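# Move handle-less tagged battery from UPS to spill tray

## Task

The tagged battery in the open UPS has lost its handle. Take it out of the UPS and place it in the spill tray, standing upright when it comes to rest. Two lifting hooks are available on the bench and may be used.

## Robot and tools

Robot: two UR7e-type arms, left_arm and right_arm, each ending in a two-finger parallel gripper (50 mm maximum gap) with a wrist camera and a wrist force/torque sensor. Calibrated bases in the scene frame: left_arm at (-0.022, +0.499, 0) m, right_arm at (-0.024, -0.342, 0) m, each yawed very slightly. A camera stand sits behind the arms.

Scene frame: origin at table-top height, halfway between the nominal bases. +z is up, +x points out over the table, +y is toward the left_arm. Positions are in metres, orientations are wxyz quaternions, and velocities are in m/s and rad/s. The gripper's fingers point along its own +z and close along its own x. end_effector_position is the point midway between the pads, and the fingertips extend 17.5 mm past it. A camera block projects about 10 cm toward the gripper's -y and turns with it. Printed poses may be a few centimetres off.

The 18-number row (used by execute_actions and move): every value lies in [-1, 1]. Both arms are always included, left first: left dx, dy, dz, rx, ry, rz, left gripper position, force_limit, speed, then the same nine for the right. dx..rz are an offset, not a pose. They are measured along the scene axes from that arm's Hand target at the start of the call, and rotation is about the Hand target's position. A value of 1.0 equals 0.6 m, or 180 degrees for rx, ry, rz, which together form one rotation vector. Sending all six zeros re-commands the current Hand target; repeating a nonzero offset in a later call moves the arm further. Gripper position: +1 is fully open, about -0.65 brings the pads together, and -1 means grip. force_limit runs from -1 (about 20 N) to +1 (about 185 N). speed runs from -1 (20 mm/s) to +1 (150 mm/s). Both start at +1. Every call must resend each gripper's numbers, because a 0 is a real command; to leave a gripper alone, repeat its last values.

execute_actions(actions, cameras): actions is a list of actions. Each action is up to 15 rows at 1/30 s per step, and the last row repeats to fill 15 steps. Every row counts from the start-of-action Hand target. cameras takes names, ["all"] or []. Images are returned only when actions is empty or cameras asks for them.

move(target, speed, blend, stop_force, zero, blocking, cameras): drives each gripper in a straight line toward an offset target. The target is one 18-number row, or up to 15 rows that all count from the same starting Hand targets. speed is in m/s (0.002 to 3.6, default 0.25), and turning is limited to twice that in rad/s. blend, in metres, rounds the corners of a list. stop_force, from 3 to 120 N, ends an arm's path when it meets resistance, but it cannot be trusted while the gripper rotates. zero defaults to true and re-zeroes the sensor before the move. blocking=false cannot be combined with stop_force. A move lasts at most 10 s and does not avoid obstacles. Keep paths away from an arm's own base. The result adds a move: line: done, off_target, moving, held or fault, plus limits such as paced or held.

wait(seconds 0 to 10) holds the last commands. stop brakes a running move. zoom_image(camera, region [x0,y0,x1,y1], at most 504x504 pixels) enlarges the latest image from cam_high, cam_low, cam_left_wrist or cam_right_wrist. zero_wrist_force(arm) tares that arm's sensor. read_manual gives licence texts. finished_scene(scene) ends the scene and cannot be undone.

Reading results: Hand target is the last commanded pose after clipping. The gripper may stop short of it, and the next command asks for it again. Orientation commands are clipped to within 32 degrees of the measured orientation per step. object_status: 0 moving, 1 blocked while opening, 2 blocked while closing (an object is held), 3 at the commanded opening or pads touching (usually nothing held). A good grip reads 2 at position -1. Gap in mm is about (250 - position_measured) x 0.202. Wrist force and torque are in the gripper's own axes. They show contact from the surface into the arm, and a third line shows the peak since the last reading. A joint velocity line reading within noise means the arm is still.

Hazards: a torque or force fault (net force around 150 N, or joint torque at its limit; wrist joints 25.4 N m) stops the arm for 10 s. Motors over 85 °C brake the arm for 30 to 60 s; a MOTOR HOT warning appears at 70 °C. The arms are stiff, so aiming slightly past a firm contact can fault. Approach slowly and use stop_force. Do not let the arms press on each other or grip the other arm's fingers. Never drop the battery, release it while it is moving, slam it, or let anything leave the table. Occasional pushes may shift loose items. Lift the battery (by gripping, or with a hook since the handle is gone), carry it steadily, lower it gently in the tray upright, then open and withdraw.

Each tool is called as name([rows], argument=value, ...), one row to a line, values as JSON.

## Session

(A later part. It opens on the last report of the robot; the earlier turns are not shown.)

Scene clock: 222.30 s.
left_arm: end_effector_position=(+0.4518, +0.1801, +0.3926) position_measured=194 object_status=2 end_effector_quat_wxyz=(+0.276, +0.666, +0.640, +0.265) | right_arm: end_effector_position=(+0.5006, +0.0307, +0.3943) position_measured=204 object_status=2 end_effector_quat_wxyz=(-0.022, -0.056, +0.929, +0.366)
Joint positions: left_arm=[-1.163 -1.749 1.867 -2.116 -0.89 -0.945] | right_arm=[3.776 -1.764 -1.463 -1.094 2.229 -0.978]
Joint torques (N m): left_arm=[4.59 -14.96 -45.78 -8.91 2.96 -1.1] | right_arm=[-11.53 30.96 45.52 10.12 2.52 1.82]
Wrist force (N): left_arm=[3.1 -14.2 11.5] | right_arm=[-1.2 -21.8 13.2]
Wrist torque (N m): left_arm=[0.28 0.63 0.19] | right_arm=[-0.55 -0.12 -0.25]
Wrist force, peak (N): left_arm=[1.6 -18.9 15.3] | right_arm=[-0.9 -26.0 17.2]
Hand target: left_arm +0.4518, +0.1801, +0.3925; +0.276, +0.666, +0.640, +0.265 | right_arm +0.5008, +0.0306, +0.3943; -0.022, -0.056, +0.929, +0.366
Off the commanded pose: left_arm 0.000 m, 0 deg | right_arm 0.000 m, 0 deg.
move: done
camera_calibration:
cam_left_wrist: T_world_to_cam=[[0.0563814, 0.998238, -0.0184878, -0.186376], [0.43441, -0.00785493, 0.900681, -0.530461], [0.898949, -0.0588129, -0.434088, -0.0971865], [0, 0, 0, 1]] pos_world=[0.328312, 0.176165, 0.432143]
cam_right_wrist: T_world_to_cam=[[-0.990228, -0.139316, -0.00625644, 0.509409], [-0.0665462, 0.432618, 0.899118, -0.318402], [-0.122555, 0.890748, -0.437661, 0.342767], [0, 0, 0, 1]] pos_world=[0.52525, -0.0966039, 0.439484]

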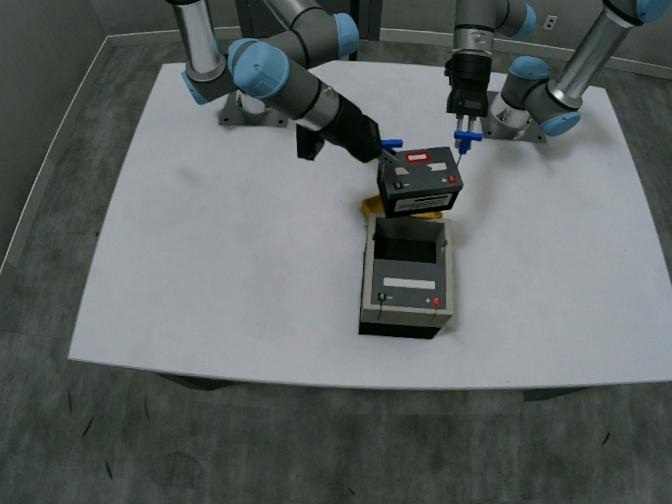

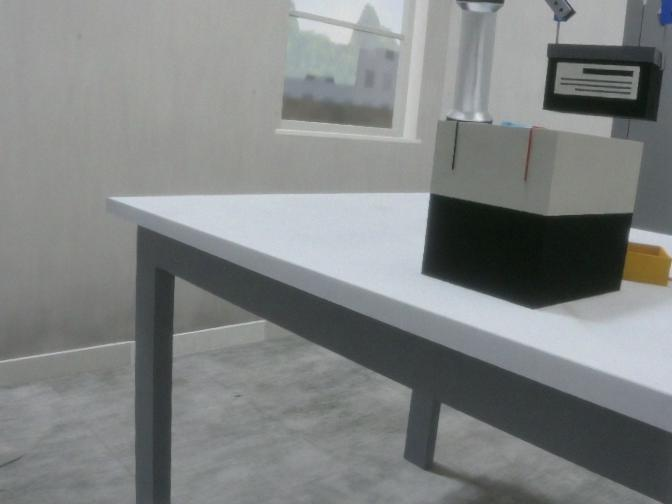

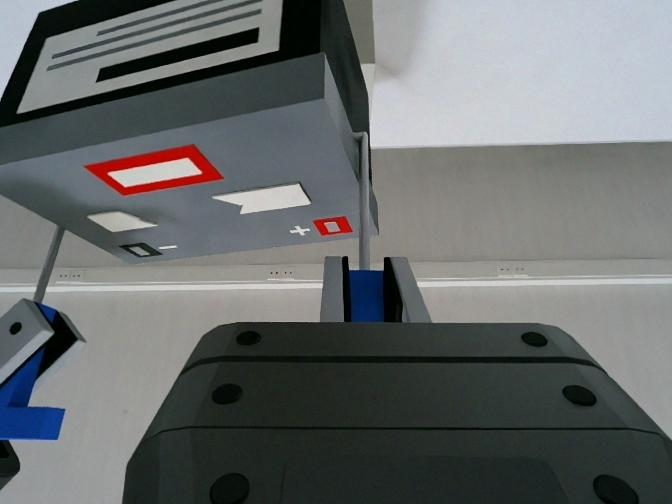

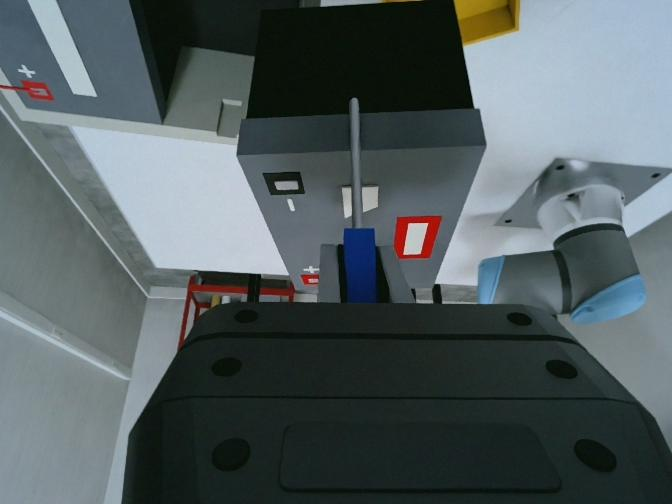

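move([
  [-0.0925, -0.0042, 0, 0, 0, 0.0417, -1, 0.2, 0, -0.0608, 0.0085, 0, 0, 0, 0.0417, -1, 0.3, -0.8],
  [-0.1842, -0.0107, 0, 0, 0, 0.0833, -1, 0.2, 0, -0.1225, 0.0192, 0, 0, 0, 0.0833, -1, 0.3, -0.8],
  [-0.1842, -0.0107, -0.3083, 0, 0, 0.0833, -1, 0.2, 0, -0.1225, 0.0192, -0.3083, 0, 0, 0.0833, -1, 0.3, -0.8],
], speed=[0.08, 0.08, 0.1], blend=[0.004, 0.004, 0], cameras=["cam_right_wrist", "cam_left_wrist", "cam_low", "cam_high"])

zoom_image(camera="cam_high", region=[350, 140, 460, 240])

zoom_image(camera="cam_right_wrist", region=[200, 0, 500, 160])

Scene clock: 230.70 s.
left_arm: end_effector_position=(+0.3413, +0.1737, +0.2075) position_measured=194 object_status=2 end_effector_quat_wxyz=(+0.239, +0.577, +0.721, +0.299) | right_arm: end_effector_position=(+0.4272, +0.0421, +0.2092) position_measured=204 object_status=2 end_effector_quat_wxyz=(-0.070, -0.177, +0.914, +0.360)
Joint positions: left_arm=[-1.459 -1.708 2.197 -1.974 -0.79 -1.691] | right_arm=[3.84 -1.832 -1.837 -0.809 2.29 -1.223]
Joint torques (N m): left_arm=[8.7 -35.71 -39.37 -4.7 6.2 1.07] | right_arm=[-9.3 55.39 39.58 4.64 3.78 1.74]
Wrist force (N): left_arm=[2.0 -14.2 11.5] | right_arm=[-0.9 -20.9 14.3]
Wrist torque (N m): left_arm=[0.27 0.41 0.12] | right_arm=[-0.69 -0.09 -0.25]
Wrist force, peak (N): left_arm=[0.6 -16.1 14.1] | right_arm=[-0.7 -22.9 18.1]
Hand target: left_arm +0.3413, +0.1737, +0.2076; +0.239, +0.577, +0.722, +0.299 | right_arm +0.4273, +0.0422, +0.2093; -0.070, -0.177, +0.914, +0.360
Off the commanded pose: left_arm 0.000 m, 0 deg | right_arm 0.000 m, 0 deg.
move: done
camera_calibration:
cam_left_wrist: T_world_to_cam=[[-0.203864, 0.97883, -0.0182256, -0.0849535], [0.421698, 0.104599, 0.900683, -0.331006], [0.883522, 0.175931, -0.434094, -0.114123], [0, 0, 0, 1]] pos_world=[0.223096, 0.137856, 0.247043]
cam_right_wrist: T_world_to_cam=[[-0.920586, -0.390494, -0.00600853, 0.417948], [-0.17592, 0.400897, 0.899074, -0.113702], [-0.348674, 0.828732, -0.437756, 0.341849], [0, 0, 0, 1]] pos_world=[0.483948, -0.0745123, 0.254384]

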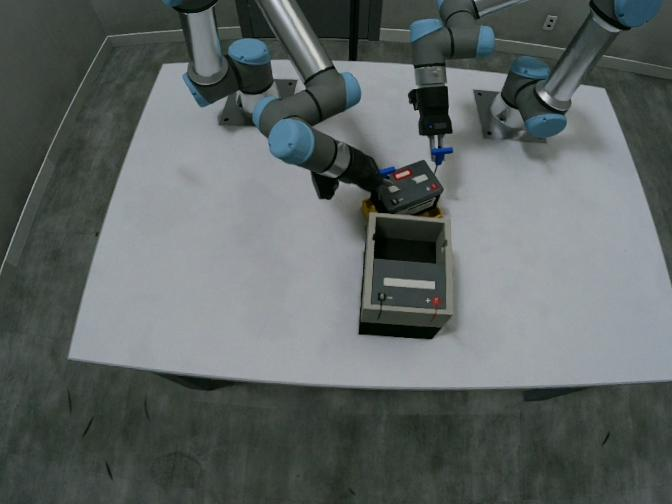

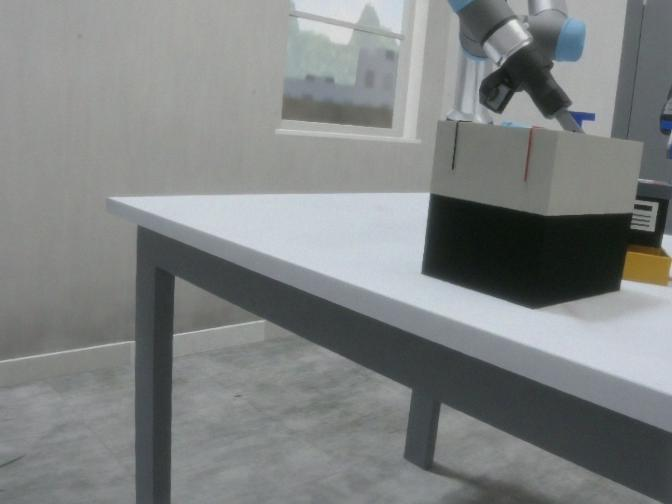

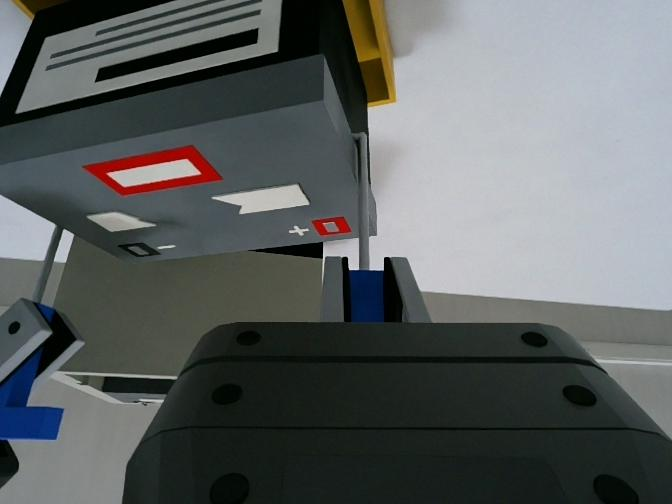

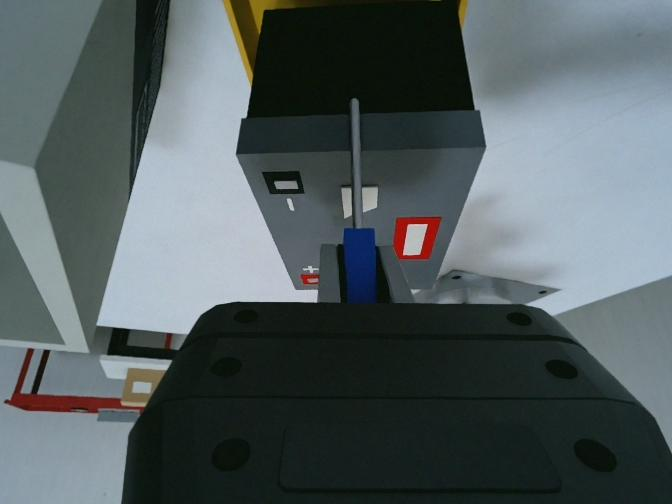

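Scaled by 4.582.

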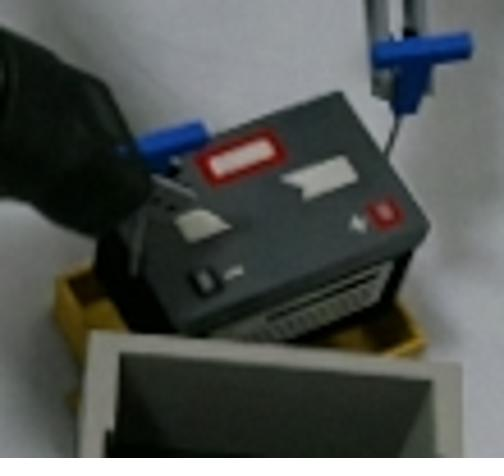

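Scaled by 1.680.

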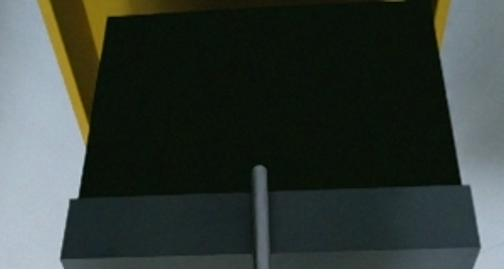

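move([
  [0.0103, 0.0053, 0, 0, 0, 0, -1, 0.2, 0, 0.0103, 0.0053, 0, 0, 0, 0, -1, 0.3, -0.8],
  [0.0103, 0.0053, -0.073, 0, 0, 0, -1, 0.2, 0, 0.0103, 0.0053, -0.073, 0, 0, 0, -1, 0.3, -0.8],
], speed=0.06, cameras=["cam_right_wrist"])

move(target=[0, 0, -0.03, 0, 0, 0, -1, 0.2, 0, 0, 0, -0.03, 0, 0, 0, -1, 0.3, -0.8], speed=0.015, stop_force=8, cameras=["cam_right_wrist", "cam_high", "cam_left_wrist"])

Scene clock: 245.63 s.
left_arm: end_effector_position=(+0.3474, +0.1769, +0.1636) position_measured=194 object_status=2 end_effector_quat_wxyz=(+0.239, +0.577, +0.721, +0.299) | right_arm: end_effector_position=(+0.4334, +0.0453, +0.1653) position_measured=204 object_status=2 end_effector_quat_wxyz=(-0.070, -0.177, +0.914, +0.360)
Joint positions: left_arm=[-1.442 -1.636 2.271 -2.137 -0.788 -1.667] | right_arm=[3.837 -1.906 -1.869 -0.705 2.291 -1.225]
Joint torques (N m): left_arm=[4.46 -37.18 -39.4 -3.07 5.32 1.5] | right_arm=[-9.25 56.02 37.67 3.68 3.05 2.14]
Wrist force (N): left_arm=[0.9 -14.1 11.2] | right_arm=[-0.7 -19.8 15.0]
Wrist torque (N m): left_arm=[0.29 0.41 0.18] | right_arm=[-0.69 -0.08 -0.15]
Wrist force, peak (N): left_arm=[1.3 -15.6 12.9] | right_arm=[-0.5 -22.4 16.8]
Hand target: left_arm +0.3475, +0.1769, +0.1638; +0.239, +0.577, +0.722, +0.299 | right_arm +0.4334, +0.0453, +0.1655; -0.070, -0.177, +0.914, +0.360
Off the commanded pose: left_arm 0.000 m, 0 deg | right_arm 0.000 m, 0 deg.
move: done
camera_calibration:
cam_right_wrist: T_world_to_cam=[[-0.920554, -0.39057, -0.005968, 0.42452], [-0.175882, 0.400808, 0.899121, -0.0744773], [-0.348777, 0.828739, -0.437659, 0.322137], [0, 0, 0, 1]] pos_world=[0.490049, -0.0713121, 0.210484]
Images, in order (width x height): cam_right_wrist 672x504.

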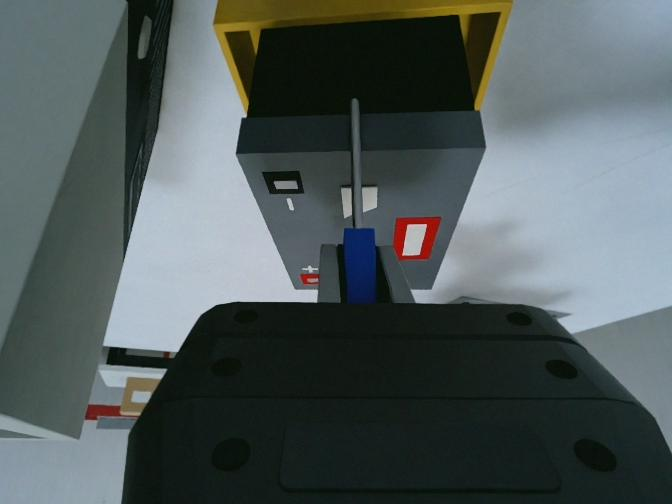

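Scene clock: 247.20 s.
left_arm: end_effector_position=(+0.3475, +0.1769, +0.1568) position_measured=194 object_status=2 end_effector_quat_wxyz=(+0.239, +0.577, +0.722, +0.299) | right_arm: end_effector_position=(+0.4334, +0.0453, +0.1589) position_measured=204 object_status=2 end_effector_quat_wxyz=(-0.070, -0.177, +0.914, +0.360)
Joint positions: left_arm=[-1.442 -1.623 2.281 -2.161 -0.788 -1.667] | right_arm=[3.837 -1.915 -1.876 -0.689 2.291 -1.225]
Joint torques (N m): left_arm=[4.52 -35.29 -36.64 -7.28 3.21 -0.17] | right_arm=[-7.97 53.37 35.66 4.25 3.03 1.76]
Wrist force (N): left_arm=[2.7 -9.2 6.0] | right_arm=[-2.2 -15.4 11.9]
Wrist torque (N m): left_arm=[0.18 0.46 0.24] | right_arm=[-0.65 -0.12 -0.22]
Wrist force, peak (N): left_arm=[1.5 -14.4 11.4] | right_arm=[-0.9 -20.9 14.5]
Hand target: left_arm +0.3475, +0.1769, +0.1568; +0.239, +0.577, +0.722, +0.299 (not the last commanded pose) | right_arm +0.4335, +0.0454, +0.1589; -0.070, -0.177, +0.914, +0.360 (not the last commanded pose)
Off the commanded pose: left_arm 0.011 m, 0 deg | right_arm 0.011 m, 0 deg.
move: contact (left_arm, right_arm)
camera_calibration:
cam_left_wrist: T_world_to_cam=[[-0.203944, 0.97881, -0.0184028, -0.0876902], [0.421656, 0.10479, 0.900681, -0.288308], [0.883523, 0.175929, -0.434092, -0.142173], [0, 0, 0, 1]] pos_world=[0.229296, 0.141056, 0.196343]
cam_right_wrist: T_world_to_cam=[[-0.92056, -0.390551, -0.00622613, 0.424631], [-0.17608, 0.400701, 0.89913, -0.0686175], [-0.348661, 0.828799, -0.437638, 0.319314], [0, 0, 0, 1]] pos_world=[0.490149, -0.0713121, 0.204084]
Images, in order (width x height): cam_high 672x504, cam_left_wrist 672x504, cam_right_wrist 672x504.

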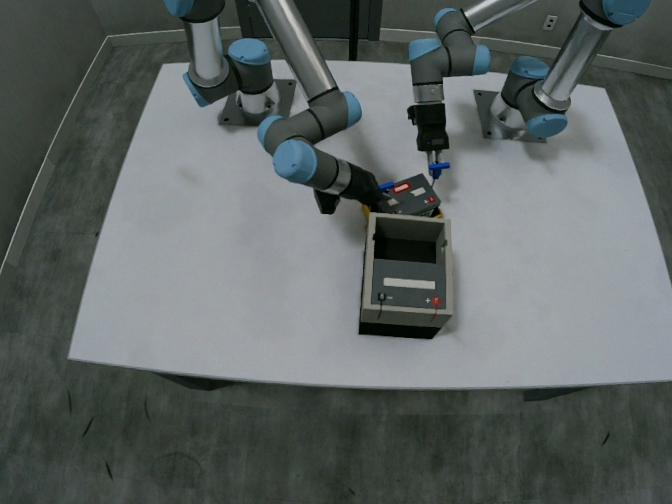

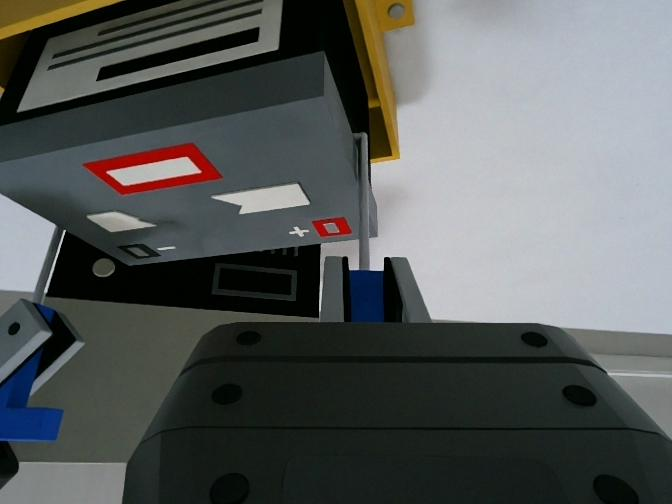

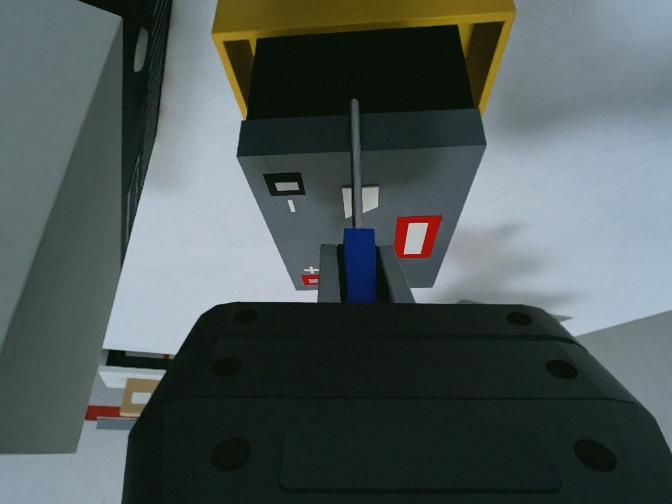

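move(target=[0, 0, -0.0092, 0, 0, 0, -1, 0.2, 0, 0, 0, -0.0092, 0, 0, 0, -1, 0.3, -0.8], speed=0.02, cameras=["cam_right_wrist"])

Scene clock: 250.90 s.
left_arm: end_effector_position=(+0.3475, +0.1769, +0.1512) position_measured=194 object_status=2 end_effector_quat_wxyz=(+0.239, +0.577, +0.722, +0.299) | right_arm: end_effector_position=(+0.4335, +0.0454, +0.1533) position_measured=204 object_status=2 end_effector_quat_wxyz=(-0.070, -0.177, +0.914, +0.360)
Joint positions: left_arm=[-1.442 -1.612 2.289 -2.18 -0.788 -1.667] | right_arm=[3.837 -1.924 -1.881 -0.675 2.291 -1.225]
Joint torques (N m): left_arm=[-7.14 -22.92 -18.97 -2.27 0.42 -1.44] | right_arm=[-8.67 32.59 16.35 3.36 3.16 -0.96]
Wrist force (N): left_arm=[2.4 -1.1 -1.9] | right_arm=[-1.5 -5.9 -2.5]
Wrist torque (N m): left_arm=[0.01 0.45 0.20] | right_arm=[-0.04 -0.03 -0.17]
Wrist force, peak (N): left_arm=[3.0 -10.0 6.8] | right_arm=[-1.0 -16.0 12.3]
Hand target: left_arm +0.3475, +0.1769, +0.1513; +0.239, +0.577, +0.722, +0.299 | right_arm +0.4335, +0.0454, +0.1534; -0.070, -0.177, +0.914, +0.360
Off the commanded pose: left_arm 0.000 m, 0 deg | right_arm 0.000 m, 0 deg.
move: done
camera_calibration:
cam_right_wrist: T_world_to_cam=[[-0.920553, -0.390567, -0.0062613, 0.424599], [-0.176116, 0.400686, 0.89913, -0.0635657], [-0.348661, 0.828799, -0.437638, 0.316863], [0, 0, 0, 1]] pos_world=[0.490149, -0.071312, 0.198484]
Images, in order (width x height): cam_right_wrist 672x504.

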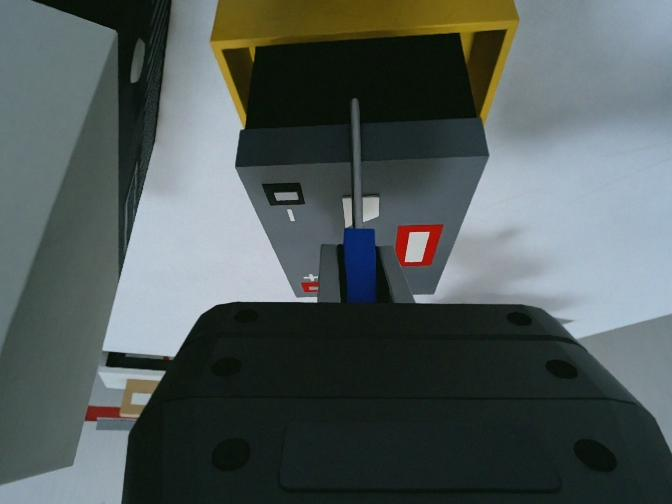

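move([
  [-0.0092, 0.0178, 0, 0, 0, 0, -1, 0.2, 0, 0.0092, -0.0178, 0, 0, 0, 0, -1, 0.3, -0.8],
  [-0.0092, 0.0178, 0.16, 0, 0, 0, -1, 0.2, 0, 0.0092, -0.0178, 0.16, 0, 0, 0, -1, 0.3, -0.8],
  [-0.1, 0.27, 0.16, 0, 0, 0, -1, 0.2, 0, 0.04, -0.33, 0.16, 0, 0, 0, -1, 0.3, -0.8],
  [-0.1, 0.27, -0.05, 0, 0, 0, -1, 0.2, 0, 0.04, -0.33, -0.05, 0, 0, 0, -1, 0.3, -0.8],
], speed=[0.03, 0.12, 0.25, 0.15], blend=[0, 0.01, 0.02, 0], cameras=["all"])

zoom_image(camera="cam_high", region=[350, 140, 460, 240])

Scene clock: 258.87 s.
left_arm: end_effector_position=(+0.2875, +0.3390, +0.1213) position_measured=194 object_status=2 end_effector_quat_wxyz=(+0.239, +0.577, +0.722, +0.299) | right_arm: end_effector_position=(+0.4574, -0.1527, +0.1234) position_measured=204 object_status=2 end_effector_quat_wxyz=(-0.070, -0.177, +0.914, +0.360)
Joint positions: left_arm=[-1.607 -2.186 2.67 -1.827 -0.813 -1.896] | right_arm=[3.489 -1.874 -1.948 -0.975 2.317 -1.694]
Joint torques (N m): left_arm=[-9.31 -5.92 -23.61 -2.69 2.77 -1.82] | right_arm=[14.16 39.52 28.89 2.88 3.03 1.78]
Wrist force (N): left_arm=[-1.4 -1.4 -0.6] | right_arm=[-1.1 -2.6 3.2]
Wrist torque (N m): left_arm=[-0.01 0.30 0.05] | right_arm=[-0.39 0.00 -0.24]
Wrist force, peak (N): left_arm=[-4.2 0.3 -2.1] | right_arm=[-3.2 -8.8 0.7]
Hand target: left_arm +0.2875, +0.3389, +0.1213; +0.239, +0.577, +0.722, +0.299 | right_arm +0.4575, -0.1526, +0.1234; -0.070, -0.177, +0.914, +0.360
Off the commanded pose: left_arm 0.000 m, 0 deg | right_arm 0.000 m, 0 deg.
move: done
camera_calibration:
cam_left_wrist: T_world_to_cam=[[-0.204086, 0.978783, -0.0182509, -0.25914], [0.421653, 0.104714, 0.90069, -0.247988], [0.883491, 0.176123, -0.434078, -0.133128], [0, 0, 0, 1]] pos_world=[0.169296, 0.303056, 0.160843]
cam_right_wrist: T_world_to_cam=[[-0.920561, -0.390553, -0.00602008, 0.369139], [-0.175904, 0.400759, 0.899138, 0.0467899], [-0.348748, 0.828771, -0.437623, 0.476283], [0, 0, 0, 1]] pos_world=[0.514149, -0.269312, 0.168584]

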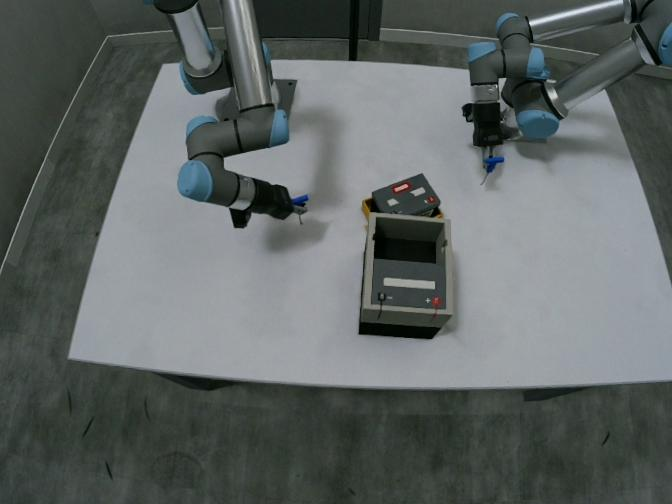

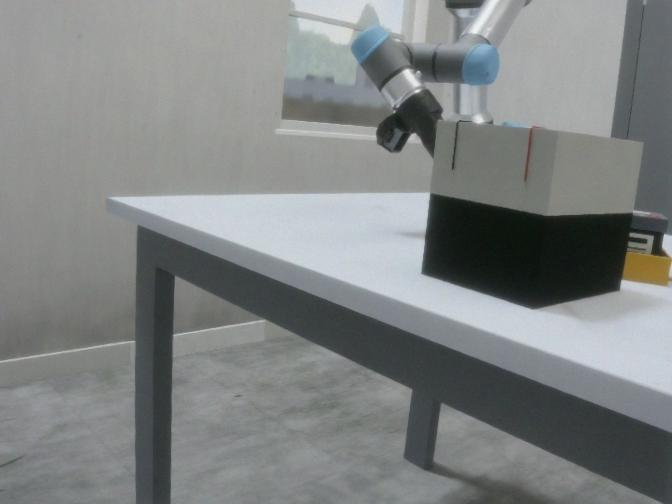

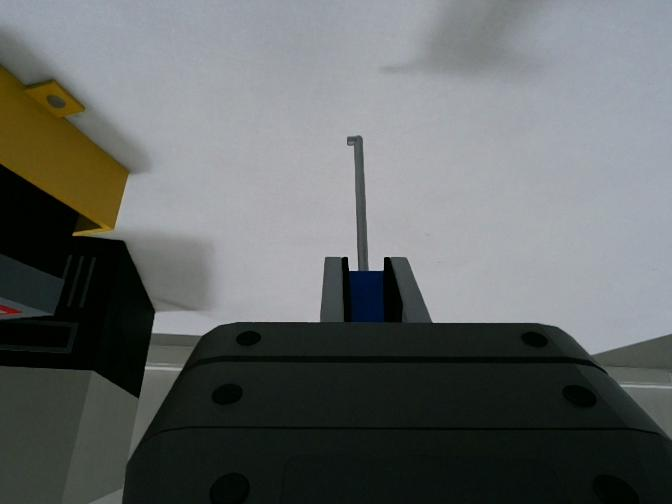

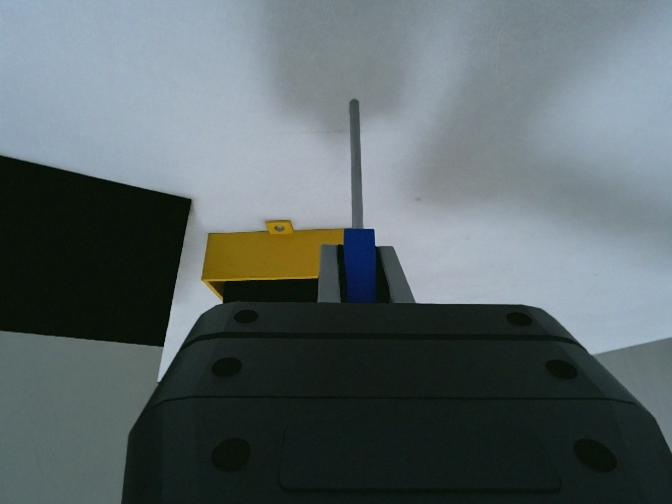

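Scaled by 4.582.

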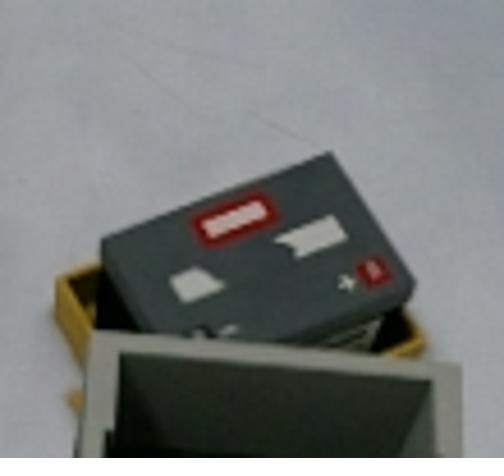

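Battery rests level and upright in the tray, and the hooks are clear of it.

finished_scene(scene=2)

The scene is finished: the task was done.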